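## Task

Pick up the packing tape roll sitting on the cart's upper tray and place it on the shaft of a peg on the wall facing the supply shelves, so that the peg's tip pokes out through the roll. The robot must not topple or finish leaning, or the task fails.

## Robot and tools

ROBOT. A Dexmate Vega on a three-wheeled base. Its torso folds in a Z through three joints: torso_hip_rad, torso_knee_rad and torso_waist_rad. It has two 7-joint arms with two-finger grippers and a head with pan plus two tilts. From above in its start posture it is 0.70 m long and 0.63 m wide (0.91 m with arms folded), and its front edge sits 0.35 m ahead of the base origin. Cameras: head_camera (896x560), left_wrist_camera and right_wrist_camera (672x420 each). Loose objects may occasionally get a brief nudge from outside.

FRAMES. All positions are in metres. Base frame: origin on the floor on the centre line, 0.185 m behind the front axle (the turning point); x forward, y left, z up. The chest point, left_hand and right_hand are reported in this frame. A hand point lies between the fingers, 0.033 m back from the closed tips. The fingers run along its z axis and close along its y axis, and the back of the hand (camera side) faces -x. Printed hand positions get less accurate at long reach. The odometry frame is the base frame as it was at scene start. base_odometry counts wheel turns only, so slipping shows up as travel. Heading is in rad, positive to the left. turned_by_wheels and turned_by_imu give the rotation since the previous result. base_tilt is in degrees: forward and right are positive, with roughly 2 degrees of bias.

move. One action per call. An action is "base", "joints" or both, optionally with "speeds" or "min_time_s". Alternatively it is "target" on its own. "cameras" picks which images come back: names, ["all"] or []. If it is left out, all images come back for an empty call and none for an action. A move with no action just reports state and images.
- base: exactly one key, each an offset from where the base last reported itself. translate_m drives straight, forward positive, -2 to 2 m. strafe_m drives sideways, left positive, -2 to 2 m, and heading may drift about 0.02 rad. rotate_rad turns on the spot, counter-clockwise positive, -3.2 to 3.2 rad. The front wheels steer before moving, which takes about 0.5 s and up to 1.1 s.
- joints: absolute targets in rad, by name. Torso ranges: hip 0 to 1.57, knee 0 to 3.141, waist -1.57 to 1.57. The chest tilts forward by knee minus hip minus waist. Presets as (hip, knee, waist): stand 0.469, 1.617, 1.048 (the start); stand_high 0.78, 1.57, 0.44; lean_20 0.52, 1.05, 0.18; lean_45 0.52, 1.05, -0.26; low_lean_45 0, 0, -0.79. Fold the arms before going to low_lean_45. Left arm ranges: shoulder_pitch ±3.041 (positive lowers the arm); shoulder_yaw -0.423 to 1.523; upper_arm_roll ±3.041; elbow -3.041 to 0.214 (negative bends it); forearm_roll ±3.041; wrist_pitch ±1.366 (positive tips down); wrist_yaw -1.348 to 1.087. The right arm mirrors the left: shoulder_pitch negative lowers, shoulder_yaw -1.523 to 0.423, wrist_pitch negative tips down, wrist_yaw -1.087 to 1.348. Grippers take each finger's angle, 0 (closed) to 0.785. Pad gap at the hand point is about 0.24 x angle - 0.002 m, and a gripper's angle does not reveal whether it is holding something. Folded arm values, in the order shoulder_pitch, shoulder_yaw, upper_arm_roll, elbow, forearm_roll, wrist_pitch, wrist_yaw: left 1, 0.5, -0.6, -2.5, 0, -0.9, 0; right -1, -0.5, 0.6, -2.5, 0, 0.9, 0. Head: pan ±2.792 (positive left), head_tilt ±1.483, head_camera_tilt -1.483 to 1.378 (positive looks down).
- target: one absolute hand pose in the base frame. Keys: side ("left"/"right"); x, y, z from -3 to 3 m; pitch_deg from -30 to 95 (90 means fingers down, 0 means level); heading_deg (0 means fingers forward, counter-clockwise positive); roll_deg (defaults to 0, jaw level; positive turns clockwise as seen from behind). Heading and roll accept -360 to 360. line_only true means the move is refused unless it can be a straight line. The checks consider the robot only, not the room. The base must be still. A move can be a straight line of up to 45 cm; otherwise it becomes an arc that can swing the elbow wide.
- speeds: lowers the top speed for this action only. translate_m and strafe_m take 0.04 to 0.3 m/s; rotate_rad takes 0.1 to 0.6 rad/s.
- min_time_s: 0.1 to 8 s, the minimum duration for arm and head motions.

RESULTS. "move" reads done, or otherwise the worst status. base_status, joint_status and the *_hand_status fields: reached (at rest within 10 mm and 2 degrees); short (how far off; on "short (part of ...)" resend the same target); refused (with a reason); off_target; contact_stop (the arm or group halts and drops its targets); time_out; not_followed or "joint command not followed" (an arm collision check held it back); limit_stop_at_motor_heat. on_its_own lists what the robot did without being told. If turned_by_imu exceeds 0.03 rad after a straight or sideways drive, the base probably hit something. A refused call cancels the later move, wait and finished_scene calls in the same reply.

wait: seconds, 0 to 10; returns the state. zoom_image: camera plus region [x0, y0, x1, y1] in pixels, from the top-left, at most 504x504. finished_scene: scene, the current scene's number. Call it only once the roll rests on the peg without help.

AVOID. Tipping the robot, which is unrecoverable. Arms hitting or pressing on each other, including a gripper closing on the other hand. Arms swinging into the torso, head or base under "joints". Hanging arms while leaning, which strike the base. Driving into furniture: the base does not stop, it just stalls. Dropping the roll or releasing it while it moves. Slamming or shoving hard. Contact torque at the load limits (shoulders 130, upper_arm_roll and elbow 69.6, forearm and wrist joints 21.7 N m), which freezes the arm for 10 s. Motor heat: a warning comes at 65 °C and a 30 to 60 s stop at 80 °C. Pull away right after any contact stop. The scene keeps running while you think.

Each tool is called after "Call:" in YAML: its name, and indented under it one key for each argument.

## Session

Call:
move:
  cameras: ["head_camera"]

Call:
move:
  joints: {"head_pan_rad":1.5,"head_camera_tilt_rad":0.2}
  cameras: ["head_camera"]

Call:
move:
  joints: {"head_pan_rad":-1.5}
  cameras: ["head_camera"]

Scene clock: 0.00 s.
Joint torques (N m): no reading
Motor temperatures (°C): left_arm=[33 32 33 31 36 34 38] | right_arm=[33 29 37 33 36 32 37]
base_odometry: x=+0.000 y=+0.000 heading=+0.000
turned_by_wheels: +0.000
turned_by_imu: +0.000
base_tilt: forward=-0.6 right=-0.7
base_status: not commanded
joint_positions: torso_hip_rad=+0.469 torso_knee_rad=+1.617 torso_waist_rad=+1.048 left_shoulder_pitch_rad=+2.204 left_shoulder_yaw_rad=+0.007 left_upper_arm_roll_rad=-0.002 left_elbow_rad=-1.113 left_forearm_roll_rad=+0.001 left_wrist_pitch_rad=-0.497 left_wrist_yaw_rad=-0.002 left_gripper_rad=+0.005 right_shoulder_pitch_rad=-2.185 right_shoulder_yaw_rad=-0.018 right_upper_arm_roll_rad=-0.016 right_elbow_rad=-1.094 right_forearm_roll_rad=+0.005 right_wrist_pitch_rad=+0.495 right_wrist_yaw_rad=+0.018 right_gripper_rad=+0.005 head_pan_rad=+0.000 head_tilt_rad=+0.000 head_camera_tilt_rad=+0.000
joint_status: not commanded
chest: x=-0.0111 y=+0.0000 z=+1.4155 quat_wxyz=(+0.999, +0.000, +0.050, +0.000) (m; base frame)
left_hand: x=+0.2015 y=+0.2331 z=+0.6092 quat_wxyz=(+0.424, +0.004, +0.906, +0.002) pitch_deg=+39.8 heading_deg=+0.0 roll_deg=+0.5 back=up (m; base frame)
right_hand: x=+0.2058 y=-0.2208 z=+0.6055 quat_wxyz=(+0.423, -0.013, +0.906, +0.012) pitch_deg=+39.9 heading_deg=+2.4 roll_deg=+0.8 back=up (m; base frame)
pictures: head_camera

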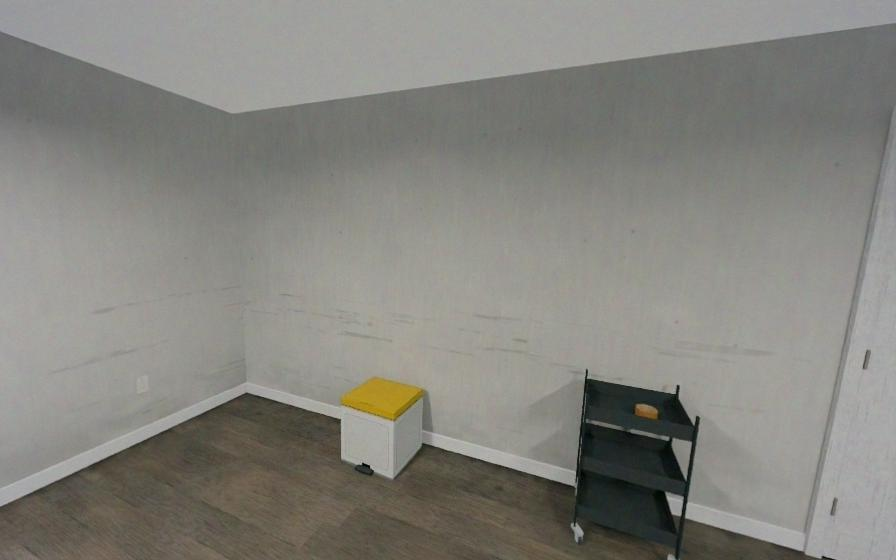

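Scene clock: 1.67 s.
Joint torques (N m): left_arm=[6.49 1.5 1.75 -2.9 -0.04 -1.82 0.22] | right_arm=[-4.49 1.57 -0.25 -2.89 -0.01 2.86 -0.05]
move: done
base_odometry: x=+0.000 y=+0.000 heading=+0.000
turned_by_wheels: +0.000
turned_by_imu: +0.000
base_tilt: forward=-0.5 right=-0.6
base_status: not commanded
joint_positions: torso_hip_rad=+0.469 torso_knee_rad=+1.617 torso_waist_rad=+1.048 left_shoulder_pitch_rad=+2.204 left_shoulder_yaw_rad=+0.007 left_upper_arm_roll_rad=-0.002 left_elbow_rad=-1.113 left_forearm_roll_rad=+0.001 left_wrist_pitch_rad=-0.497 left_wrist_yaw_rad=-0.002 left_gripper_rad=+0.005 right_shoulder_pitch_rad=-2.185 right_shoulder_yaw_rad=-0.018 right_upper_arm_roll_rad=-0.016 right_elbow_rad=-1.094 right_forearm_roll_rad=+0.005 right_wrist_pitch_rad=+0.495 right_wrist_yaw_rad=+0.018 right_gripper_rad=+0.005 head_pan_rad=+1.499 head_tilt_rad=+0.000 head_camera_tilt_rad=+0.199
joint_status: all done
chest: x=-0.0111 y=+0.0000 z=+1.4155 quat_wxyz=(+0.999, +0.000, +0.050, +0.000) (m; base frame)
left_hand: x=+0.2015 y=+0.2331 z=+0.6092 quat_wxyz=(+0.424, +0.004, +0.906, +0.002) pitch_deg=+39.8 heading_deg=+0.0 roll_deg=+0.5 back=up (m; base frame)
right_hand: x=+0.2058 y=-0.2208 z=+0.6055 quat_wxyz=(+0.423, -0.013, +0.906, +0.012) pitch_deg=+39.9 heading_deg=+2.4 roll_deg=+0.8 back=up (m; base frame)
pictures: head_camera
camera_calibration:
head_camera: T_world_to_cam=[[0.994133, -0.0869693, -0.0643096, 0.19704], [-0.0831413, -0.234107, -0.968649, 1.46678], [0.0691874, 0.968313, -0.239964, 0.324601], [0, 0, 0, 1]] pos_world=[-0.096392, 0.0462052, 1.51136]

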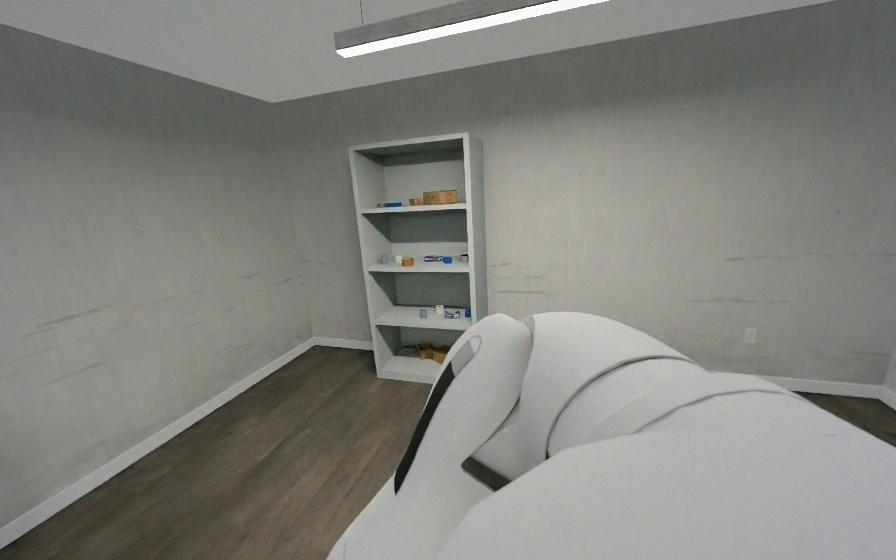

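Scene clock: 4.33 s.
Joint torques (N m): left_arm=[7.52 -1.94 0.57 -0.2 0.26 -1.35 0.06] | right_arm=[-5.24 1.94 -0.32 -2.4 -0.05 2.82 -0.2]
move: done
base_odometry: x=+0.000 y=+0.000 heading=+0.000
turned_by_wheels: +0.000
turned_by_imu: +0.000
base_tilt: forward=-0.6 right=-0.7
base_status: not commanded
joint_positions: torso_hip_rad=+0.469 torso_knee_rad=+1.617 torso_waist_rad=+1.048 left_shoulder_pitch_rad=+2.204 left_shoulder_yaw_rad=+0.007 left_upper_arm_roll_rad=-0.002 left_elbow_rad=-1.113 left_forearm_roll_rad=+0.001 left_wrist_pitch_rad=-0.497 left_wrist_yaw_rad=-0.002 left_gripper_rad=+0.005 right_shoulder_pitch_rad=-2.185 right_shoulder_yaw_rad=-0.018 right_upper_arm_roll_rad=-0.016 right_elbow_rad=-1.094 right_forearm_roll_rad=+0.005 right_wrist_pitch_rad=+0.495 right_wrist_yaw_rad=+0.018 right_gripper_rad=+0.005 head_pan_rad=-1.499 head_tilt_rad=+0.000 head_camera_tilt_rad=+0.199
joint_status: all done
chest: x=-0.0111 y=+0.0000 z=+1.4155 quat_wxyz=(+0.999, +0.000, +0.050, +0.000) (m; base frame)
left_hand: x=+0.2015 y=+0.2331 z=+0.6092 quat_wxyz=(+0.424, +0.004, +0.906, +0.002) pitch_deg=+39.8 heading_deg=+0.0 roll_deg=+0.5 back=up (m; base frame)
right_hand: x=+0.2058 y=-0.2208 z=+0.6055 quat_wxyz=(+0.423, -0.013, +0.906, +0.012) pitch_deg=+39.9 heading_deg=+2.4 roll_deg=+0.8 back=up (m; base frame)
pictures: head_camera
camera_calibration:
head_camera: T_world_to_cam=[[-0.989309, -0.0556277, 0.134807, -0.25345], [-0.144077, 0.229794, -0.962516, 1.45295], [0.0225647, -0.971648, -0.235352, 0.314034], [0, 0, 0, 1]] pos_world=[-0.0484893, -0.0428479, 1.50656]

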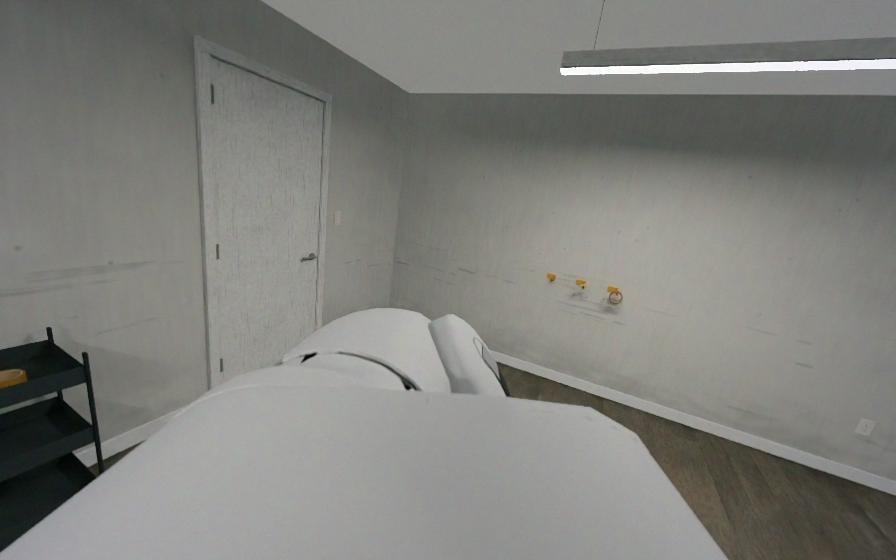

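Call:
move:
  base: {"rotate_rad":-0.5}
  joints: {"head_pan_rad":0,"head_camera_tilt_rad":0.3}
  cameras: ["head_camera"]

Call:
zoom_image:
  camera: "head_camera"
  region: [380, 220, 580, 440]

Call:
move:
  joints: {"head_pan_rad":-1.2,"head_camera_tilt_rad":0.1}
  cameras: ["head_camera"]

Call:
zoom_image:
  camera: "head_camera"
  region: [380, 200, 680, 400]

Scene clock: 17.20 s.
Joint torques (N m): left_arm=[7.14 -0.07 -1.25 -2.02 0.06 -2.36 0.15] | right_arm=[-5.68 1.28 -0.36 -2.22 -0.1 2.52 -0.12]
move: done
base_odometry: x=+0.001 y=+0.000 heading=-0.501
turned_by_wheels: -0.501
turned_by_imu: -0.499
base_tilt: forward=-0.6 right=-1.0
base_status: done
joint_positions: torso_hip_rad=+0.469 torso_knee_rad=+1.617 torso_waist_rad=+1.048 left_shoulder_pitch_rad=+2.204 left_shoulder_yaw_rad=+0.007 left_upper_arm_roll_rad=-0.002 left_elbow_rad=-1.113 left_forearm_roll_rad=+0.001 left_wrist_pitch_rad=-0.497 left_wrist_yaw_rad=-0.002 left_gripper_rad=+0.005 right_shoulder_pitch_rad=-2.185 right_shoulder_yaw_rad=-0.018 right_upper_arm_roll_rad=-0.016 right_elbow_rad=-1.094 right_forearm_roll_rad=+0.005 right_wrist_pitch_rad=+0.495 right_wrist_yaw_rad=+0.018 right_gripper_rad=+0.005 head_pan_rad=-0.001 head_tilt_rad=+0.000 head_camera_tilt_rad=+0.299
joint_status: all done
chest: x=-0.0111 y=+0.0000 z=+1.4155 quat_wxyz=(+0.999, +0.000, +0.050, +0.000) (m; base frame)
left_hand: x=+0.2015 y=+0.2331 z=+0.6092 quat_wxyz=(+0.424, +0.004, +0.906, +0.002) pitch_deg=+39.8 heading_deg=+0.0 roll_deg=+0.5 back=up (m; base frame)
right_hand: x=+0.2058 y=-0.2208 z=+0.6055 quat_wxyz=(+0.423, -0.013, +0.906, +0.012) pitch_deg=+39.9 heading_deg=+2.4 roll_deg=+0.8 back=up (m; base frame)
pictures: head_camera
camera_calibration:
head_camera: T_world_to_cam=[[-0.0090091, -0.999243, 0.0378391, -0.0329469], [-0.421121, -0.0305299, -0.906491, 1.34819], [0.90696, -0.0241015, -0.420527, 0.657835], [0, 0, 0, 1]] pos_world=[-0.0291768, 0.0240929, 1.5]

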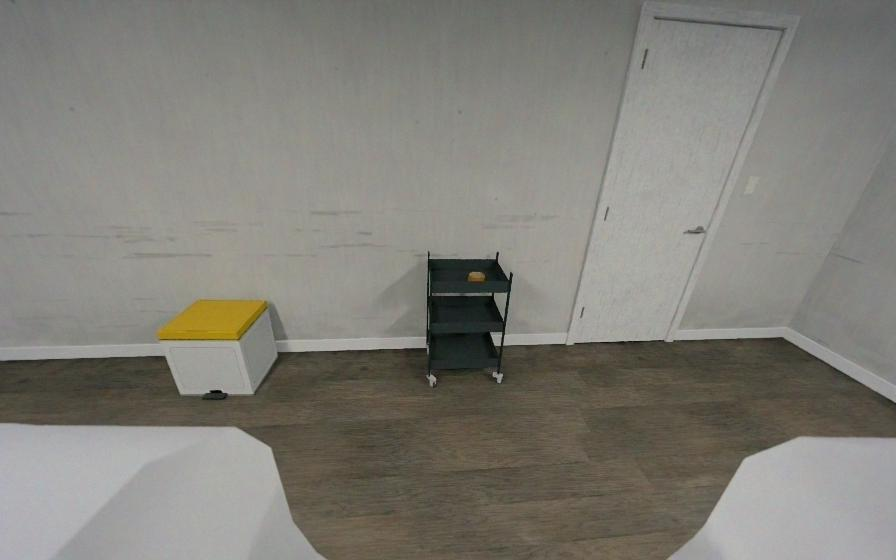

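Scaled by 2.291 from the camera's 896x560 image, which has a finer 960x600 frame.

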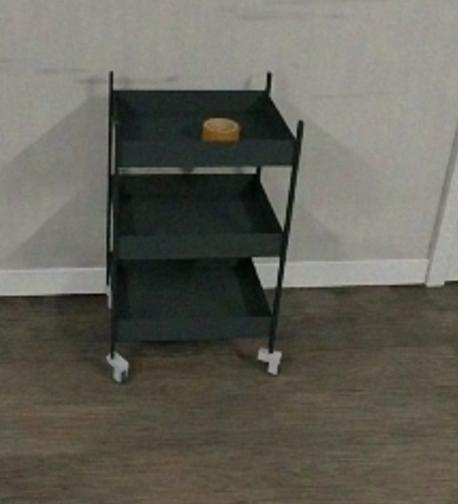

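Scene clock: 18.67 s.
Joint torques (N m): left_arm=[5.7 0.43 1.22 -0.19 0.38 -1.96 0.22] | right_arm=[-5.28 0.31 -0.15 -2.95 -0.13 1.64 -0.02]
move: done
base_odometry: x=+0.001 y=+0.000 heading=-0.501
turned_by_wheels: +0.000
turned_by_imu: +0.000
base_tilt: forward=-0.6 right=-0.8
base_status: not commanded
joint_positions: torso_hip_rad=+0.469 torso_knee_rad=+1.617 torso_waist_rad=+1.048 left_shoulder_pitch_rad=+2.204 left_shoulder_yaw_rad=+0.007 left_upper_arm_roll_rad=-0.002 left_elbow_rad=-1.113 left_forearm_roll_rad=+0.001 left_wrist_pitch_rad=-0.497 left_wrist_yaw_rad=-0.002 left_gripper_rad=+0.005 right_shoulder_pitch_rad=-2.185 right_shoulder_yaw_rad=-0.018 right_upper_arm_roll_rad=-0.016 right_elbow_rad=-1.094 right_forearm_roll_rad=+0.005 right_wrist_pitch_rad=+0.495 right_wrist_yaw_rad=+0.018 right_gripper_rad=+0.005 head_pan_rad=-1.199 head_tilt_rad=+0.000 head_camera_tilt_rad=+0.101
joint_status: all done
chest: x=-0.0111 y=+0.0000 z=+1.4155 quat_wxyz=(+0.999, +0.000, +0.050, +0.000) (m; base frame)
left_hand: x=+0.2015 y=+0.2331 z=+0.6092 quat_wxyz=(+0.424, +0.004, +0.906, +0.002) pitch_deg=+39.8 heading_deg=+0.0 roll_deg=+0.5 back=up (m; base frame)
right_hand: x=+0.2058 y=-0.2208 z=+0.6055 quat_wxyz=(+0.423, -0.013, +0.906, +0.012) pitch_deg=+39.9 heading_deg=+2.4 roll_deg=+0.8 back=up (m; base frame)
pictures: head_camera
camera_calibration:
head_camera: T_world_to_cam=[[-0.929997, -0.344873, 0.127152, -0.237465], [-0.176412, 0.115307, -0.977539, 1.4726], [0.322465, -0.93154, -0.168074, 0.237844], [0, 0, 0, 1]] pos_world=[-0.0377536, -0.0301347, 1.5097]

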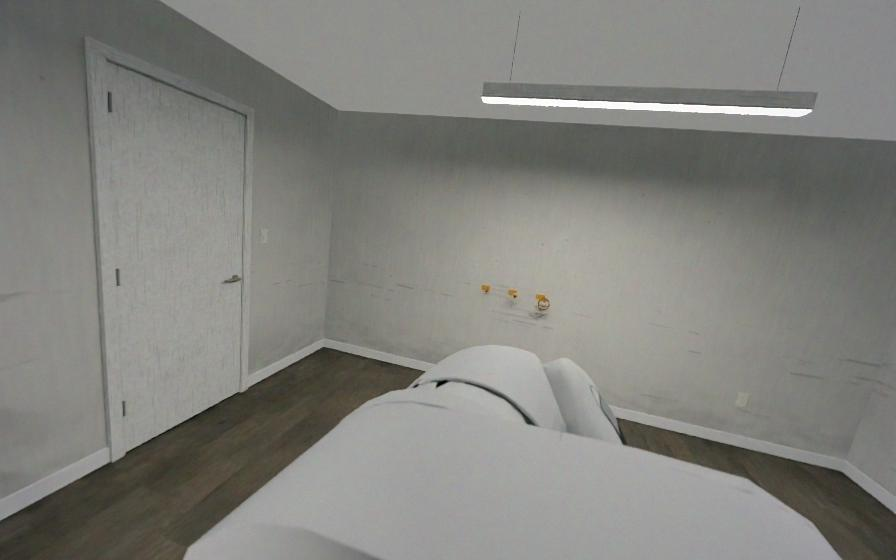

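Scaled by 1.680 from the camera's 896x560 image, which has a finer 960x600 frame.

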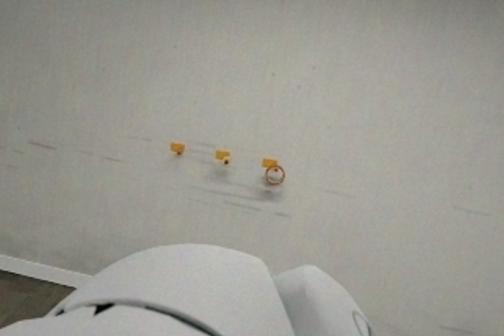

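Call:
move:
  base: {"rotate_rad":0.085}
  joints: {"head_pan_rad":0,"head_camera_tilt_rad":0.3}

Call:
move:
  base: {"strafe_m":-0.28}

Call:
move:
  base: {"translate_m":0.5}
  cameras: ["head_camera"]

Call:
move:
  target: {"side":"right","x":0.42,"y":-0.3,"z":0.9,"pitch_deg":45,"heading_deg":0}

Call:
move:
  target: {"side":"right","x":0.55,"y":-0.16,"z":0.98,"pitch_deg":80,"heading_deg":0}
  cameras: ["head_camera"]

Scene clock: 33.23 s.
Joint torques (N m): left_arm=[6.64 1.68 -0.01 -3.23 0.46 -1.84 0.57] | right_arm=[-5.59 1.46 0.07 -3.11 0.05 2.95 -0.2]
move: done
base_odometry: x=+0.001 y=+0.000 heading=-0.416
turned_by_wheels: +0.085
turned_by_imu: +0.084
base_tilt: forward=-0.6 right=-0.8
base_status: done
joint_positions: torso_hip_rad=+0.469 torso_knee_rad=+1.617 torso_waist_rad=+1.048 left_shoulder_pitch_rad=+2.204 left_shoulder_yaw_rad=+0.007 left_upper_arm_roll_rad=-0.002 left_elbow_rad=-1.113 left_forearm_roll_rad=+0.001 left_wrist_pitch_rad=-0.497 left_wrist_yaw_rad=-0.002 left_gripper_rad=+0.005 right_shoulder_pitch_rad=-2.185 right_shoulder_yaw_rad=-0.018 right_upper_arm_roll_rad=-0.016 right_elbow_rad=-1.094 right_forearm_roll_rad=+0.005 right_wrist_pitch_rad=+0.495 right_wrist_yaw_rad=+0.018 right_gripper_rad=+0.005 head_pan_rad=-0.001 head_tilt_rad=+0.000 head_camera_tilt_rad=+0.299
joint_status: all done
chest: x=-0.0111 y=+0.0000 z=+1.4155 quat_wxyz=(+0.999, +0.000, +0.050, +0.000) (m; base frame)
left_hand: x=+0.2015 y=+0.2331 z=+0.6092 quat_wxyz=(+0.424, +0.004, +0.906, +0.002) pitch_deg=+39.8 heading_deg=+0.0 roll_deg=+0.5 back=up (m; base frame)
right_hand: x=+0.2058 y=-0.2208 z=+0.6055 quat_wxyz=(+0.423, -0.013, +0.906, +0.012) pitch_deg=+39.9 heading_deg=+2.4 roll_deg=+0.8 back=up (m; base frame)
pictures: none

Scene clock: 36.70 s.
Joint torques (N m): left_arm=[5.26 -1.33 0.84 -4.24 -0.22 -2.05 0.36] | right_arm=[-3.79 1.23 0.07 -2.77 -0.05 2.52 -0.1]
move: done
base_odometry: x=-0.113 y=-0.255 heading=-0.420
turned_by_wheels: -0.005
turned_by_imu: -0.003
base_tilt: forward=-0.6 right=-0.8
base_status: done
joint_positions: torso_hip_rad=+0.469 torso_knee_rad=+1.617 torso_waist_rad=+1.048 left_shoulder_pitch_rad=+2.204 left_shoulder_yaw_rad=+0.007 left_upper_arm_roll_rad=-0.002 left_elbow_rad=-1.113 left_forearm_roll_rad=+0.001 left_wrist_pitch_rad=-0.497 left_wrist_yaw_rad=-0.002 left_gripper_rad=+0.005 right_shoulder_pitch_rad=-2.185 right_shoulder_yaw_rad=-0.018 right_upper_arm_roll_rad=-0.016 right_elbow_rad=-1.094 right_forearm_roll_rad=+0.005 right_wrist_pitch_rad=+0.495 right_wrist_yaw_rad=+0.018 right_gripper_rad=+0.005 head_pan_rad=-0.001 head_tilt_rad=+0.000 head_camera_tilt_rad=+0.299
joint_status: not commanded
chest: x=-0.0112 y=+0.0000 z=+1.4155 quat_wxyz=(+0.999, +0.000, +0.050, +0.000) (m; base frame)
left_hand: x=+0.2015 y=+0.2331 z=+0.6092 quat_wxyz=(+0.424, +0.004, +0.905, +0.002) pitch_deg=+39.8 heading_deg=+0.0 roll_deg=+0.5 back=up (m; base frame)
right_hand: x=+0.2058 y=-0.2208 z=+0.6055 quat_wxyz=(+0.423, -0.013, +0.906, +0.012) pitch_deg=+39.9 heading_deg=+2.4 roll_deg=+0.8 back=up (m; base frame)
pictures: none

Scene clock: 40.57 s.
Joint torques (N m): left_arm=[5.82 -2.9 1.48 -2.87 -0.13 -2.19 0.19] | right_arm=[-5.92 1.16 -0.19 -3.31 0.05 2.31 -0.01]
move: done
base_odometry: x=+0.344 y=-0.459 heading=-0.419
turned_by_wheels: +0.002
turned_by_imu: +0.001
base_tilt: forward=-0.7 right=-0.9
base_status: done
joint_positions: torso_hip_rad=+0.469 torso_knee_rad=+1.617 torso_waist_rad=+1.048 left_shoulder_pitch_rad=+2.204 left_shoulder_yaw_rad=+0.007 left_upper_arm_roll_rad=-0.002 left_elbow_rad=-1.113 left_forearm_roll_rad=+0.001 left_wrist_pitch_rad=-0.497 left_wrist_yaw_rad=-0.002 left_gripper_rad=+0.005 right_shoulder_pitch_rad=-2.185 right_shoulder_yaw_rad=-0.018 right_upper_arm_roll_rad=-0.016 right_elbow_rad=-1.094 right_forearm_roll_rad=+0.005 right_wrist_pitch_rad=+0.495 right_wrist_yaw_rad=+0.018 right_gripper_rad=+0.005 head_pan_rad=-0.001 head_tilt_rad=+0.000 head_camera_tilt_rad=+0.299
joint_status: not commanded
chest: x=-0.0111 y=+0.0000 z=+1.4155 quat_wxyz=(+0.999, +0.000, +0.050, +0.000) (m; base frame)
left_hand: x=+0.2015 y=+0.2331 z=+0.6092 quat_wxyz=(+0.424, +0.004, +0.906, +0.002) pitch_deg=+39.8 heading_deg=+0.0 roll_deg=+0.5 back=up (m; base frame)
right_hand: x=+0.2058 y=-0.2208 z=+0.6055 quat_wxyz=(+0.423, -0.013, +0.906, +0.012) pitch_deg=+39.9 heading_deg=+2.4 roll_deg=+0.8 back=up (m; base frame)
pictures: head_camera
camera_calibration:
head_camera: T_world_to_cam=[[-0.00891468, -0.999246, 0.0377955, -0.0328783], [-0.4212, -0.030528, -0.906454, 1.34813], [0.906924, -0.0240002, -0.42061, 0.657958], [0, 0, 0, 1]] pos_world=[-0.0291778, 0.0240934, 1.5]

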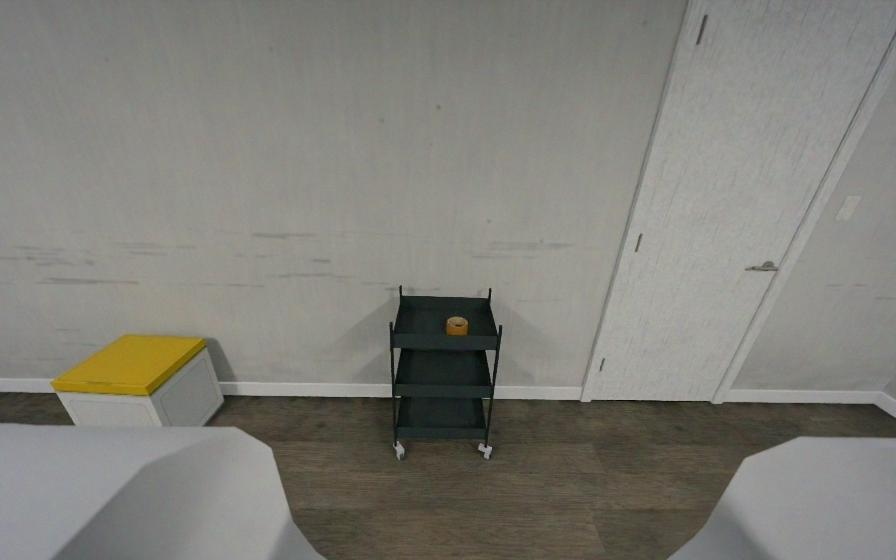

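Scene clock: 48.00 s.
Joint torques (N m): left_arm=[7.83 3.08 1.14 -2.35 0.48 -1.72 0] | right_arm=[14.8 -3.59 4.57 -8.11 0.48 2.5 0.36]
move: done
base_odometry: x=+0.344 y=-0.459 heading=-0.419
turned_by_wheels: +0.000
turned_by_imu: -0.001
base_tilt: forward=-0.6 right=-0.9
base_status: not commanded
joint_positions: torso_hip_rad=+0.469 torso_knee_rad=+1.617 torso_waist_rad=+1.048 left_shoulder_pitch_rad=+2.204 left_shoulder_yaw_rad=+0.007 left_upper_arm_roll_rad=-0.002 left_elbow_rad=-1.113 left_forearm_roll_rad=+0.001 left_wrist_pitch_rad=-0.497 left_wrist_yaw_rad=-0.002 left_gripper_rad=+0.005 right_shoulder_pitch_rad=-2.060 right_shoulder_yaw_rad=-0.129 right_upper_arm_roll_rad=+0.232 right_elbow_rad=-2.538 right_forearm_roll_rad=+0.207 right_wrist_pitch_rad=-1.182 right_wrist_yaw_rad=+0.063 right_gripper_rad=+0.005 head_pan_rad=-0.001 head_tilt_rad=+0.000 head_camera_tilt_rad=+0.299
joint_status: not commanded
chest: x=-0.0111 y=+0.0000 z=+1.4155 quat_wxyz=(+0.999, +0.000, +0.050, +0.000) (m; base frame)
left_hand: x=+0.2015 y=+0.2331 z=+0.6092 quat_wxyz=(+0.424, +0.004, +0.906, +0.002) pitch_deg=+39.8 heading_deg=+0.0 roll_deg=+0.5 back=up (m; base frame)
right_hand: x=+0.4193 y=-0.2997 z=+0.8990 quat_wxyz=(+0.382, +0.000, +0.924, +0.000) pitch_deg=+45.0 heading_deg=+0.0 roll_deg=+0.0 back=up (m; base frame)
right_hand_status: reached (straight line, planned for 6.1 s): 1 mm and 0.0 deg off.
pictures: none

Scene clock: 55.87 s.
Joint torques (N m): left_arm=[7.92 1.05 0.65 -2.11 0.02 -2.61 -0.13] | right_arm=[34.71 -1.52 5.06 -0.65 0.28 0.38 0.21]
move: done
base_odometry: x=+0.344 y=-0.459 heading=-0.419
turned_by_wheels: +0.000
turned_by_imu: -0.001
base_tilt: forward=-0.5 right=-0.8
base_status: not commanded
joint_positions: torso_hip_rad=+0.469 torso_knee_rad=+1.617 torso_waist_rad=+1.048 left_shoulder_pitch_rad=+2.204 left_shoulder_yaw_rad=+0.007 left_upper_arm_roll_rad=-0.002 left_elbow_rad=-1.113 left_forearm_roll_rad=+0.001 left_wrist_pitch_rad=-0.497 left_wrist_yaw_rad=-0.002 left_gripper_rad=+0.005 right_shoulder_pitch_rad=-0.184 right_shoulder_yaw_rad=-0.760 right_upper_arm_roll_rad=-1.390 right_elbow_rad=-1.528 right_forearm_roll_rad=-0.480 right_wrist_pitch_rad=+0.795 right_wrist_yaw_rad=+1.345 right_gripper_rad=+0.005 head_pan_rad=-0.001 head_tilt_rad=+0.000 head_camera_tilt_rad=+0.299
joint_status: not commanded
chest: x=-0.0111 y=+0.0000 z=+1.4155 quat_wxyz=(+0.999, +0.000, +0.050, +0.000) (m; base frame)
left_hand: x=+0.2015 y=+0.2331 z=+0.6092 quat_wxyz=(+0.424, +0.004, +0.906, +0.002) pitch_deg=+39.8 heading_deg=+0.0 roll_deg=+0.5 back=up (m; base frame)
right_hand: x=+0.5490 y=-0.1562 z=+0.9794 quat_wxyz=(+0.004, -0.996, +0.001, -0.086) pitch_deg=+80.1 heading_deg=+2.6 roll_deg=+2.7 (m; base frame)
right_hand_status: reached (checked arc [a long move; over the whole arc the hand travels 1.21 m to end 0.21 m from its start, up to 0.43 m off the straight line; right_wrist_pitch_rad turns most, 1.98 rad; on the way or at its end the hand turns up to 180 deg from its attitude at the start], planned for 6.5 s): 4 mm and 0.5 deg off.
pictures: head_camera
camera_calibration:
head_camera: T_world_to_cam=[[-0.00891468, -0.999246, 0.0377955, -0.0328783], [-0.4212, -0.030528, -0.906454, 1.34813], [0.906924, -0.0240002, -0.42061, 0.657958], [0, 0, 0, 1]] pos_world=[-0.0291778, 0.0240934, 1.5]

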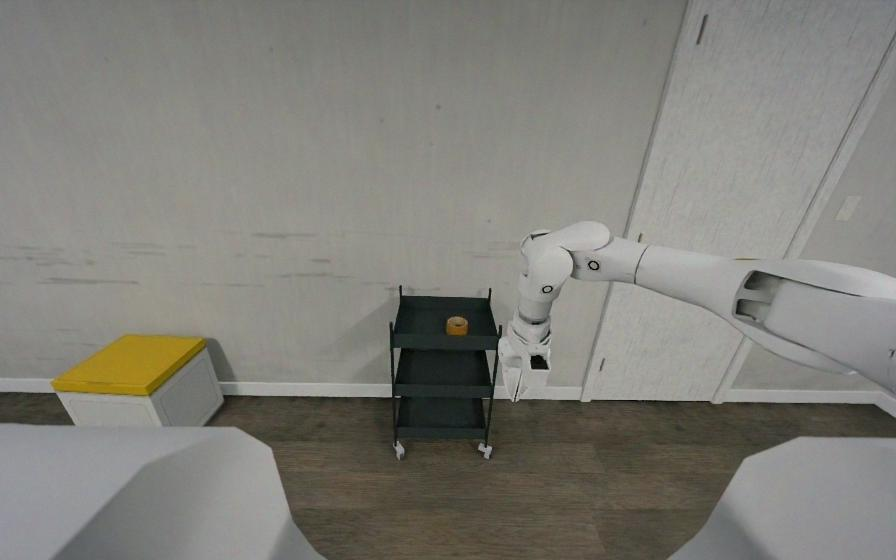

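Call:
move:
  target: {"side":"right","x":0.45,"y":-0.3,"z":0.9,"pitch_deg":45,"heading_deg":0}

Call:
move:
  target: {"side":"right","x":0.63,"y":-0.2,"z":0.85,"pitch_deg":60,"heading_deg":0,"line_only":true}

Call:
move:
  joints: {"torso_hip_rad":0.5,"torso_knee_rad":1.25,"torso_waist_rad":0.4}

Call:
move:
  target: {"side":"right","x":0.58,"y":-0.25,"z":0.95,"pitch_deg":50,"heading_deg":0}
  cameras: ["head_camera"]

Scene clock: 69.53 s.
Joint torques (N m): left_arm=[7.5 1.12 1.39 -3.64 -0.01 -0.47 0.11] | right_arm=[21.21 0.58 0.98 -3.74 -0.94 -1.72 -0.31]
move: done
base_odometry: x=+0.344 y=-0.459 heading=-0.419
turned_by_wheels: +0.000
turned_by_imu: -0.001
base_tilt: forward=-0.5 right=-0.8
base_status: not commanded
joint_positions: torso_hip_rad=+0.469 torso_knee_rad=+1.617 torso_waist_rad=+1.048 left_shoulder_pitch_rad=+2.204 left_shoulder_yaw_rad=+0.007 left_upper_arm_roll_rad=-0.002 left_elbow_rad=-1.113 left_forearm_roll_rad=+0.001 left_wrist_pitch_rad=-0.497 left_wrist_yaw_rad=-0.002 left_gripper_rad=+0.005 right_shoulder_pitch_rad=+0.246 right_shoulder_yaw_rad=-1.521 right_upper_arm_roll_rad=-2.773 right_elbow_rad=-2.322 right_forearm_roll_rad=-1.729 right_wrist_pitch_rad=-0.222 right_wrist_yaw_rad=+0.797 right_gripper_rad=+0.005 head_pan_rad=-0.001 head_tilt_rad=+0.000 head_camera_tilt_rad=+0.299
joint_status: not commanded
chest: x=-0.0111 y=+0.0000 z=+1.4155 quat_wxyz=(+0.999, +0.000, +0.050, +0.000) (m; base frame)
left_hand: x=+0.2015 y=+0.2331 z=+0.6092 quat_wxyz=(+0.424, +0.004, +0.906, +0.002) pitch_deg=+39.8 heading_deg=+0.0 roll_deg=+0.5 back=up (m; base frame)
right_hand: x=+0.4507 y=-0.3015 z=+0.8993 quat_wxyz=(-0.002, -0.924, +0.000, -0.382) pitch_deg=+45.1 heading_deg=-0.3 roll_deg=-0.3 back=down (m; base frame)
right_hand_status: reached (checked arc [no straight line was possible; over the whole arc the hand travels 0.40 m to end 0.19 m from its start, up to 0.13 m off the straight line; right_upper_arm_roll_rad turns most, 1.39 rad; on the way or at its end the hand turns up to 35 deg from its attitude at the start], planned for 4.7 s): 2 mm and 0.3 deg off.
pictures: none

Scene clock: 74.47 s.
Joint torques (N m): left_arm=[7.61 -1.44 1.39 -1.6 0.14 -0.35 0.82] | right_arm=[14.41 3.2 10.83 1.54 -0.1 -1.1 -0.42]
move: done
base_odometry: x=+0.344 y=-0.459 heading=-0.419
turned_by_wheels: +0.000
turned_by_imu: +0.000
base_tilt: forward=-0.6 right=-0.7
base_status: not commanded
joint_positions: torso_hip_rad=+0.469 torso_knee_rad=+1.617 torso_waist_rad=+1.048 left_shoulder_pitch_rad=+2.204 left_shoulder_yaw_rad=+0.007 left_upper_arm_roll_rad=-0.002 left_elbow_rad=-1.113 left_forearm_roll_rad=+0.001 left_wrist_pitch_rad=-0.497 left_wrist_yaw_rad=-0.002 left_gripper_rad=+0.005 right_shoulder_pitch_rad=+0.087 right_shoulder_yaw_rad=-0.686 right_upper_arm_roll_rad=-2.287 right_elbow_rad=-1.568 right_forearm_roll_rad=-0.842 right_wrist_pitch_rad=+0.076 right_wrist_yaw_rad=+0.624 right_gripper_rad=+0.005 head_pan_rad=-0.001 head_tilt_rad=+0.000 head_camera_tilt_rad=+0.299
joint_status: not commanded
chest: x=-0.0111 y=+0.0000 z=+1.4155 quat_wxyz=(+0.999, +0.000, +0.050, +0.000) (m; base frame)
left_hand: x=+0.2015 y=+0.2331 z=+0.6092 quat_wxyz=(+0.424, +0.004, +0.906, +0.002) pitch_deg=+39.8 heading_deg=+0.0 roll_deg=+0.5 back=up (m; base frame)
right_hand: x=+0.6295 y=-0.2009 z=+0.8501 quat_wxyz=(+0.000, -0.966, +0.000, -0.259) pitch_deg=+59.9 heading_deg=-0.1 roll_deg=-0.1 back=down (m; base frame)
right_hand_status: reached (straight line, planned for 3.6 s): 1 mm and 0.1 deg off.
pictures: none

Scene clock: 78.17 s.
Joint torques (N m): left_arm=[11.89 0 -0.46 -0.22 0.78 -1.49 0] | right_arm=[10.74 1.74 9.65 -0.83 0.15 -0.57 -0.11]
move: done
base_odometry: x=+0.344 y=-0.459 heading=-0.419
turned_by_wheels: +0.000
turned_by_imu: +0.000
base_tilt: forward=-0.7 right=-0.8
base_status: not commanded
joint_positions: torso_hip_rad=+0.500 torso_knee_rad=+1.250 torso_waist_rad=+0.400 left_shoulder_pitch_rad=+2.204 left_shoulder_yaw_rad=+0.007 left_upper_arm_roll_rad=-0.002 left_elbow_rad=-1.113 left_forearm_roll_rad=+0.001 left_wrist_pitch_rad=-0.497 left_wrist_yaw_rad=-0.002 left_gripper_rad=+0.005 right_shoulder_pitch_rad=+0.086 right_shoulder_yaw_rad=-0.683 right_upper_arm_roll_rad=-2.286 right_elbow_rad=-1.564 right_forearm_roll_rad=-0.840 right_wrist_pitch_rad=+0.078 right_wrist_yaw_rad=+0.623 right_gripper_rad=+0.005 head_pan_rad=-0.001 head_tilt_rad=+0.000 head_camera_tilt_rad=+0.299
joint_status: all done
chest: x=-0.0609 y=+0.0000 z=+1.3524 quat_wxyz=(+0.985, +0.000, +0.174, +0.000) (m; base frame)
left_hand: x=-0.0543 y=+0.2331 z=+0.5185 quat_wxyz=(+0.308, +0.004, +0.951, +0.001) pitch_deg=+54.1 heading_deg=-0.1 roll_deg=+0.5 back=up (m; base frame)
right_hand: x=+0.4205 y=-0.2002 z=+0.6459 quat_wxyz=(+0.000, -0.991, +0.000, -0.136) pitch_deg=+74.3 heading_deg=-0.1 roll_deg=-0.1 back=down (m; base frame)
pictures: none

Scene clock: 81.70 s.
Joint torques (N m): left_arm=[13.04 1.28 0.29 -2.91 -0.36 -2.75 0.54] | right_arm=[31.05 -0.2 11.8 -2.66 -1.04 -0.84 0.27]
move: done
base_odometry: x=+0.344 y=-0.459 heading=-0.419
turned_by_wheels: +0.000
turned_by_imu: +0.000
base_tilt: forward=-0.5 right=-0.7
base_status: not commanded
joint_positions: torso_hip_rad=+0.500 torso_knee_rad=+1.250 torso_waist_rad=+0.400 left_shoulder_pitch_rad=+2.204 left_shoulder_yaw_rad=+0.007 left_upper_arm_roll_rad=-0.002 left_elbow_rad=-1.113 left_forearm_roll_rad=+0.001 left_wrist_pitch_rad=-0.497 left_wrist_yaw_rad=-0.002 left_gripper_rad=+0.005 right_shoulder_pitch_rad=+0.630 right_shoulder_yaw_rad=-1.104 right_upper_arm_roll_rad=-2.284 right_elbow_rad=-2.021 right_forearm_roll_rad=-1.011 right_wrist_pitch_rad=+0.141 right_wrist_yaw_rad=+0.778 right_gripper_rad=+0.005 head_pan_rad=-0.001 head_tilt_rad=+0.000 head_camera_tilt_rad=+0.299
joint_status: not commanded
chest: x=-0.0609 y=+0.0000 z=+1.3524 quat_wxyz=(+0.985, +0.000, +0.174, +0.000) (m; base frame)
left_hand: x=-0.0543 y=+0.2331 z=+0.5185 quat_wxyz=(+0.308, +0.004, +0.951, +0.001) pitch_deg=+54.1 heading_deg=-0.1 roll_deg=+0.5 back=up (m; base frame)
right_hand: x=+0.5786 y=-0.2497 z=+0.9468 quat_wxyz=(+0.000, -0.940, +0.000, -0.340) pitch_deg=+50.3 heading_deg=+0.0 roll_deg=+0.0 back=down (m; base frame)
right_hand_status: reached (straight line, planned for 2.2 s): 4 mm and 0.3 deg off.
pictures: head_camera
camera_calibration:
head_camera: T_world_to_cam=[[0.000714356, -0.999246, 0.0388274, -0.0317431], [-0.632346, -0.0305305, -0.774084, 1.07808], [0.774686, -0.0239994, -0.631891, 0.954116], [0, 0, 0, 1]] pos_world=[-0.0573984, 0.0240934, 1.43865]

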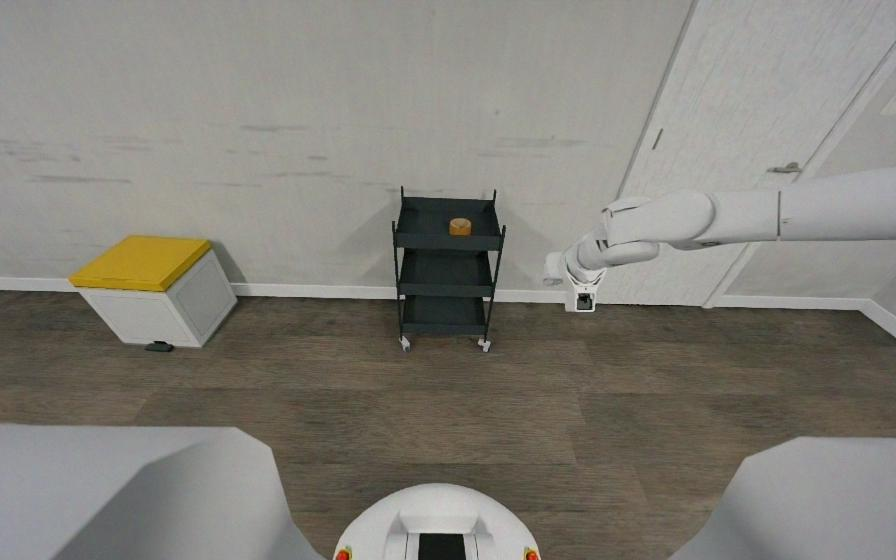

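Call:
move:
  joints: {"torso_hip_rad":0.42,"torso_knee_rad":1.07,"torso_waist_rad":-0.05}

Call:
move:
  target: {"side":"right","x":0.62,"y":-0.12,"z":0.85,"pitch_deg":88,"heading_deg":0}
  cameras: ["head_camera"]

Scene clock: 88.07 s.
Joint torques (N m): left_arm=[18.64 1.21 0.57 -0.27 0.72 -2.41 0.05] | right_arm=[27.32 -1.44 10.21 -2.07 -0.78 -0.17 0.39]
move: done
base_odometry: x=+0.344 y=-0.459 heading=-0.419
turned_by_wheels: +0.000
turned_by_imu: -0.001
base_tilt: forward=-0.5 right=-0.9
base_status: not commanded
joint_positions: torso_hip_rad=+0.420 torso_knee_rad=+1.070 torso_waist_rad=-0.050 left_shoulder_pitch_rad=+2.204 left_shoulder_yaw_rad=+0.007 left_upper_arm_roll_rad=-0.002 left_elbow_rad=-1.113 left_forearm_roll_rad=+0.001 left_wrist_pitch_rad=-0.497 left_wrist_yaw_rad=-0.002 left_gripper_rad=+0.005 right_shoulder_pitch_rad=+0.634 right_shoulder_yaw_rad=-1.106 right_upper_arm_roll_rad=-2.283 right_elbow_rad=-2.023 right_forearm_roll_rad=-1.012 right_wrist_pitch_rad=+0.143 right_wrist_yaw_rad=+0.779 right_gripper_rad=+0.005 head_pan_rad=-0.001 head_tilt_rad=+0.000 head_camera_tilt_rad=+0.299
joint_status: all done
chest: x=+0.0697 y=+0.0000 z=+1.2422 quat_wxyz=(+0.939, +0.000, +0.343, +0.000) (m; base frame)
left_hand: x=-0.2099 y=+0.2331 z=+0.4566 quat_wxyz=(+0.138, +0.004, +0.990, +0.000) pitch_deg=+74.2 heading_deg=-0.1 roll_deg=+0.4 back=up (m; base frame)
right_hand: x=+0.5334 y=-0.2501 z=+0.6442 quat_wxyz=(+0.000, -0.985, +0.000, -0.173) pitch_deg=+70.1 heading_deg=+0.0 roll_deg=+0.0 back=down (m; base frame)
pictures: none

Scene clock: 93.07 s.
Joint torques (N m): left_arm=[18.76 1.66 0.15 0.02 0.49 -1.15 0.16] | right_arm=[35.99 3.34 11.99 1.39 0.98 0.88 0.19]
move: done
base_odometry: x=+0.344 y=-0.459 heading=-0.419
turned_by_wheels: +0.000
turned_by_imu: +0.000
base_tilt: forward=-0.4 right=-0.9
base_status: not commanded
joint_positions: torso_hip_rad=+0.420 torso_knee_rad=+1.070 torso_waist_rad=-0.050 left_shoulder_pitch_rad=+2.204 left_shoulder_yaw_rad=+0.007 left_upper_arm_roll_rad=-0.002 left_elbow_rad=-1.113 left_forearm_roll_rad=+0.001 left_wrist_pitch_rad=-0.497 left_wrist_yaw_rad=-0.002 left_gripper_rad=+0.005 right_shoulder_pitch_rad=+0.907 right_shoulder_yaw_rad=-0.501 right_upper_arm_roll_rad=-2.017 right_elbow_rad=-1.261 right_forearm_roll_rad=-0.075 right_wrist_pitch_rad=+0.833 right_wrist_yaw_rad=+1.127 right_gripper_rad=+0.005 head_pan_rad=-0.001 head_tilt_rad=+0.000 head_camera_tilt_rad=+0.299
joint_status: not commanded
chest: x=+0.0697 y=+0.0000 z=+1.2422 quat_wxyz=(+0.939, +0.000, +0.343, +0.000) (m; base frame)
left_hand: x=-0.2099 y=+0.2331 z=+0.4566 quat_wxyz=(+0.138, +0.004, +0.990, +0.000) pitch_deg=+74.2 heading_deg=-0.1 roll_deg=+0.4 back=up (m; base frame)
right_hand: x=+0.6195 y=-0.1208 z=+0.8490 quat_wxyz=(+0.000, -1.000, +0.000, -0.018) pitch_deg=+88.0 heading_deg=-1.2 roll_deg=-1.2 (m; base frame)
right_hand_status: reached (straight line, planned for 3.7 s): 1 mm and 0.0 deg off.
pictures: head_camera
camera_calibration:
head_camera: T_world_to_cam=[[0.0139794, -0.999246, 0.0362312, -0.0252602], [-0.859367, -0.0305306, -0.510447, 0.763699], [0.511168, -0.0240002, -0.859146, 1.08409], [0, 0, 0, 1]] pos_world=[0.1025, 0.0240934, 1.32213]

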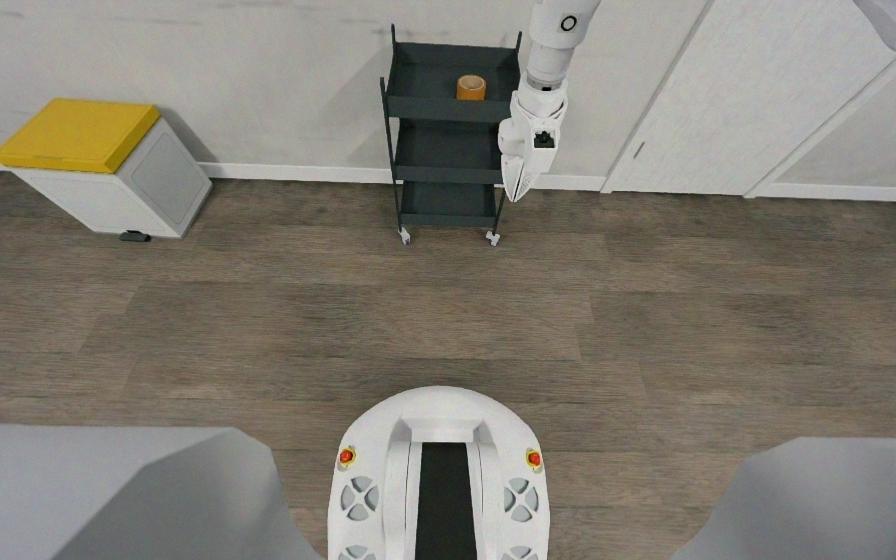

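Call:
move:
  base: {"translate_m":0.55}
  joints: {"right_gripper_rad":0.3}
  speeds: {"translate_m":0.15}
  cameras: ["head_camera","right_wrist_camera"]

Scene clock: 102.03 s.
Joint torques (N m): left_arm=[19 0.9 -0.3 0.4 -0.03 -2.16 0.39] | right_arm=[36.41 1.75 11.06 2.38 0.92 0.3 0.02]
move: done
base_odometry: x=+0.846 y=-0.683 heading=-0.417
turned_by_wheels: +0.002
turned_by_imu: +0.000
base_tilt: forward=-0.7 right=-0.8
base_status: done
joint_positions: torso_hip_rad=+0.420 torso_knee_rad=+1.070 torso_waist_rad=-0.050 left_shoulder_pitch_rad=+2.204 left_shoulder_yaw_rad=+0.007 left_upper_arm_roll_rad=-0.002 left_elbow_rad=-1.113 left_forearm_roll_rad=+0.001 left_wrist_pitch_rad=-0.497 left_wrist_yaw_rad=-0.002 left_gripper_rad=+0.005 right_shoulder_pitch_rad=+0.907 right_shoulder_yaw_rad=-0.498 right_upper_arm_roll_rad=-2.017 right_elbow_rad=-1.256 right_forearm_roll_rad=-0.072 right_wrist_pitch_rad=+0.836 right_wrist_yaw_rad=+1.129 right_gripper_rad=+0.300 head_pan_rad=-0.001 head_tilt_rad=+0.000 head_camera_tilt_rad=+0.299
joint_status: all done
chest: x=+0.0698 y=+0.0000 z=+1.2421 quat_wxyz=(+0.939, +0.000, +0.343, +0.000) (m; base frame)
left_hand: x=-0.2099 y=+0.2331 z=+0.4566 quat_wxyz=(+0.138, +0.004, +0.990, +0.000) pitch_deg=+74.2 heading_deg=-0.1 roll_deg=+0.4 back=up (m; base frame)
right_hand: x=+0.6197 y=-0.1202 z=+0.8497 quat_wxyz=(+0.000, -1.000, +0.000, -0.017) pitch_deg=+88.0 heading_deg=-0.4 roll_deg=-0.4 (m; base frame)
pictures: head_camera, right_wrist_camera
camera_calibration:
head_camera: T_world_to_cam=[[0.0139786, -0.999246, 0.0362308, -0.0252573], [-0.859367, -0.0305297, -0.510447, 0.763734], [0.511168, -0.0240002, -0.859146, 1.08395], [0, 0, 0, 1]] pos_world=[0.1026, 0.0240934, 1.32203]
right_wrist_camera: T_world_to_cam=[[0.00201062, 0.999017, -0.0442746, 0.160837], [0.988995, 0.00456328, 0.147879, -0.68495], [0.147936, -0.0440847, -0.988014, 0.899133], [0, 0, 0, 1]] pos_world=[0.544075, -0.117915, 0.996767]

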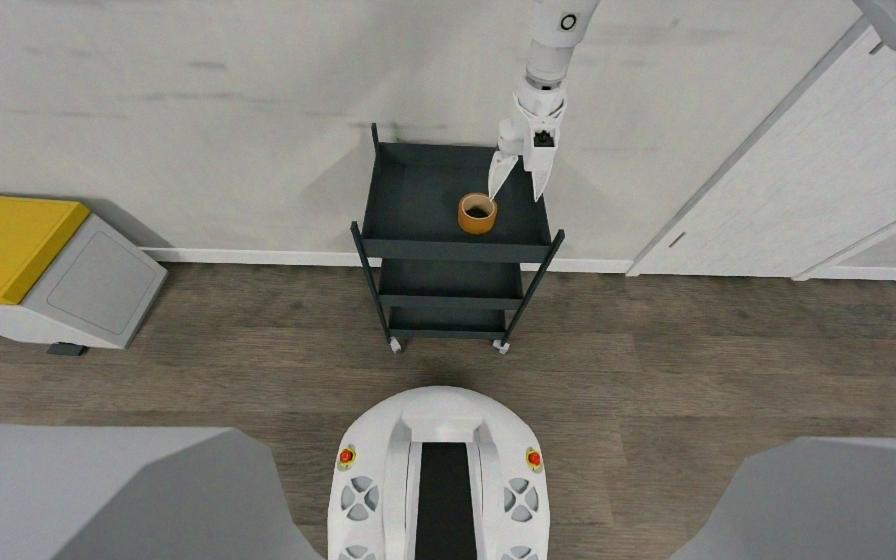

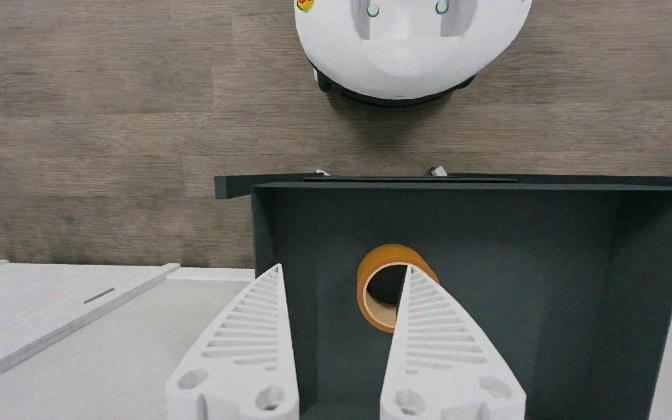

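Call:
move:
  base: {"translate_m":0.05}
  speeds: {"translate_m":0.1}

Call:
move:
  target: {"side":"right","x":0.622,"y":-0.108,"z":0.8,"pitch_deg":90,"heading_deg":0}
  cameras: ["head_camera","right_wrist_camera"]

Scene clock: 114.90 s.
Joint torques (N m): left_arm=[19.24 -1.82 2.35 0.29 -0.22 -0.76 0.3] | right_arm=[34.93 1.81 10.86 1.72 0.84 0.43 0.02]
move: done
base_odometry: x=+0.892 y=-0.703 heading=-0.415
turned_by_wheels: +0.002
turned_by_imu: +0.001
base_tilt: forward=-0.6 right=-0.7
base_status: done
joint_positions: torso_hip_rad=+0.420 torso_knee_rad=+1.070 torso_waist_rad=-0.050 left_shoulder_pitch_rad=+2.204 left_shoulder_yaw_rad=+0.007 left_upper_arm_roll_rad=-0.002 left_elbow_rad=-1.113 left_forearm_roll_rad=+0.001 left_wrist_pitch_rad=-0.497 left_wrist_yaw_rad=-0.002 left_gripper_rad=+0.005 right_shoulder_pitch_rad=+0.907 right_shoulder_yaw_rad=-0.498 right_upper_arm_roll_rad=-2.017 right_elbow_rad=-1.256 right_forearm_roll_rad=-0.072 right_wrist_pitch_rad=+0.836 right_wrist_yaw_rad=+1.129 right_gripper_rad=+0.300 head_pan_rad=-0.001 head_tilt_rad=+0.000 head_camera_tilt_rad=+0.299
joint_status: not commanded
chest: x=+0.0698 y=+0.0000 z=+1.2421 quat_wxyz=(+0.939, +0.000, +0.343, +0.000) (m; base frame)
left_hand: x=-0.2099 y=+0.2331 z=+0.4566 quat_wxyz=(+0.138, +0.004, +0.990, +0.000) pitch_deg=+74.2 heading_deg=-0.1 roll_deg=+0.4 back=up (m; base frame)
right_hand: x=+0.6197 y=-0.1201 z=+0.8496 quat_wxyz=(+0.000, -1.000, +0.000, -0.017) pitch_deg=+88.0 heading_deg=-0.4 roll_deg=-0.4 (m; base frame)
pictures: none

Scene clock: 117.00 s.
Joint torques (N m): left_arm=[21.48 1.82 0.82 0.32 0.2 -1.18 0.35] | right_arm=[17.03 2.81 11.04 1.79 0.4 0.7 -0.37]
move: done
base_odometry: x=+0.892 y=-0.703 heading=-0.415
turned_by_wheels: +0.000
turned_by_imu: +0.000
base_tilt: forward=-0.6 right=-0.8
base_status: not commanded
joint_positions: torso_hip_rad=+0.420 torso_knee_rad=+1.070 torso_waist_rad=-0.050 left_shoulder_pitch_rad=+2.204 left_shoulder_yaw_rad=+0.007 left_upper_arm_roll_rad=-0.002 left_elbow_rad=-1.113 left_forearm_roll_rad=+0.001 left_wrist_pitch_rad=-0.497 left_wrist_yaw_rad=-0.002 left_gripper_rad=+0.005 right_shoulder_pitch_rad=+0.799 right_shoulder_yaw_rad=-0.394 right_upper_arm_roll_rad=-2.015 right_elbow_rad=-1.081 right_forearm_roll_rad=-0.120 right_wrist_pitch_rad=+0.885 right_wrist_yaw_rad=+1.069 right_gripper_rad=+0.300 head_pan_rad=-0.001 head_tilt_rad=+0.000 head_camera_tilt_rad=+0.299
joint_status: not commanded
chest: x=+0.0698 y=+0.0000 z=+1.2421 quat_wxyz=(+0.939, +0.000, +0.343, +0.000) (m; base frame)
left_hand: x=-0.2099 y=+0.2331 z=+0.4566 quat_wxyz=(+0.138, +0.004, +0.990, +0.000) pitch_deg=+74.2 heading_deg=-0.1 roll_deg=+0.4 back=up (m; base frame)
right_hand: x=+0.6221 y=-0.1085 z=+0.8012 quat_wxyz=(+0.000, -1.000, +0.000, +0.000) pitch_deg=+89.9 heading_deg=+180.0 roll_deg=+0.0 (m; base frame)
right_hand_status: reached (straight line, planned for 0.9 s): 1 mm and 0.1 deg off.
pictures: head_camera, right_wrist_camera
camera_calibration:
head_camera: T_world_to_cam=[[0.0139785, -0.999246, 0.0362296, -0.0252557], [-0.859411, -0.0305269, -0.510373, 0.76364], [0.511094, -0.0240018, -0.85919, 1.08402], [0, 0, 0, 1]] pos_world=[0.102599, 0.0240934, 1.32203]
right_wrist_camera: T_world_to_cam=[[0.00065355, 0.999009, -0.0445035, 0.148063], [0.993375, 0.00446572, 0.114834, -0.656425], [0.114919, -0.0442837, -0.992387, 0.875513], [0, 0, 0, 1]] pos_world=[0.551366, -0.106214, 0.950818]

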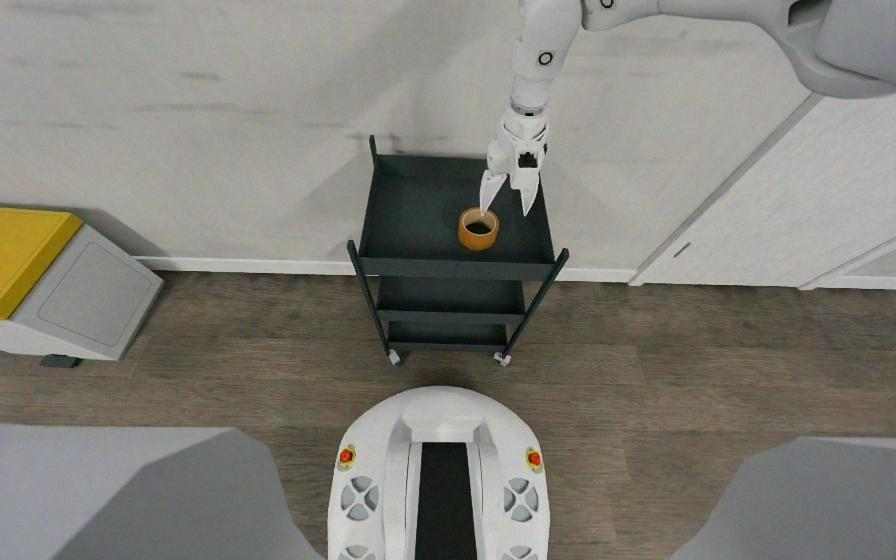

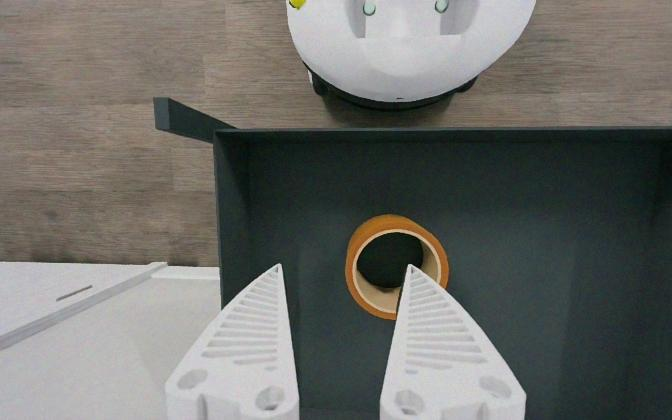

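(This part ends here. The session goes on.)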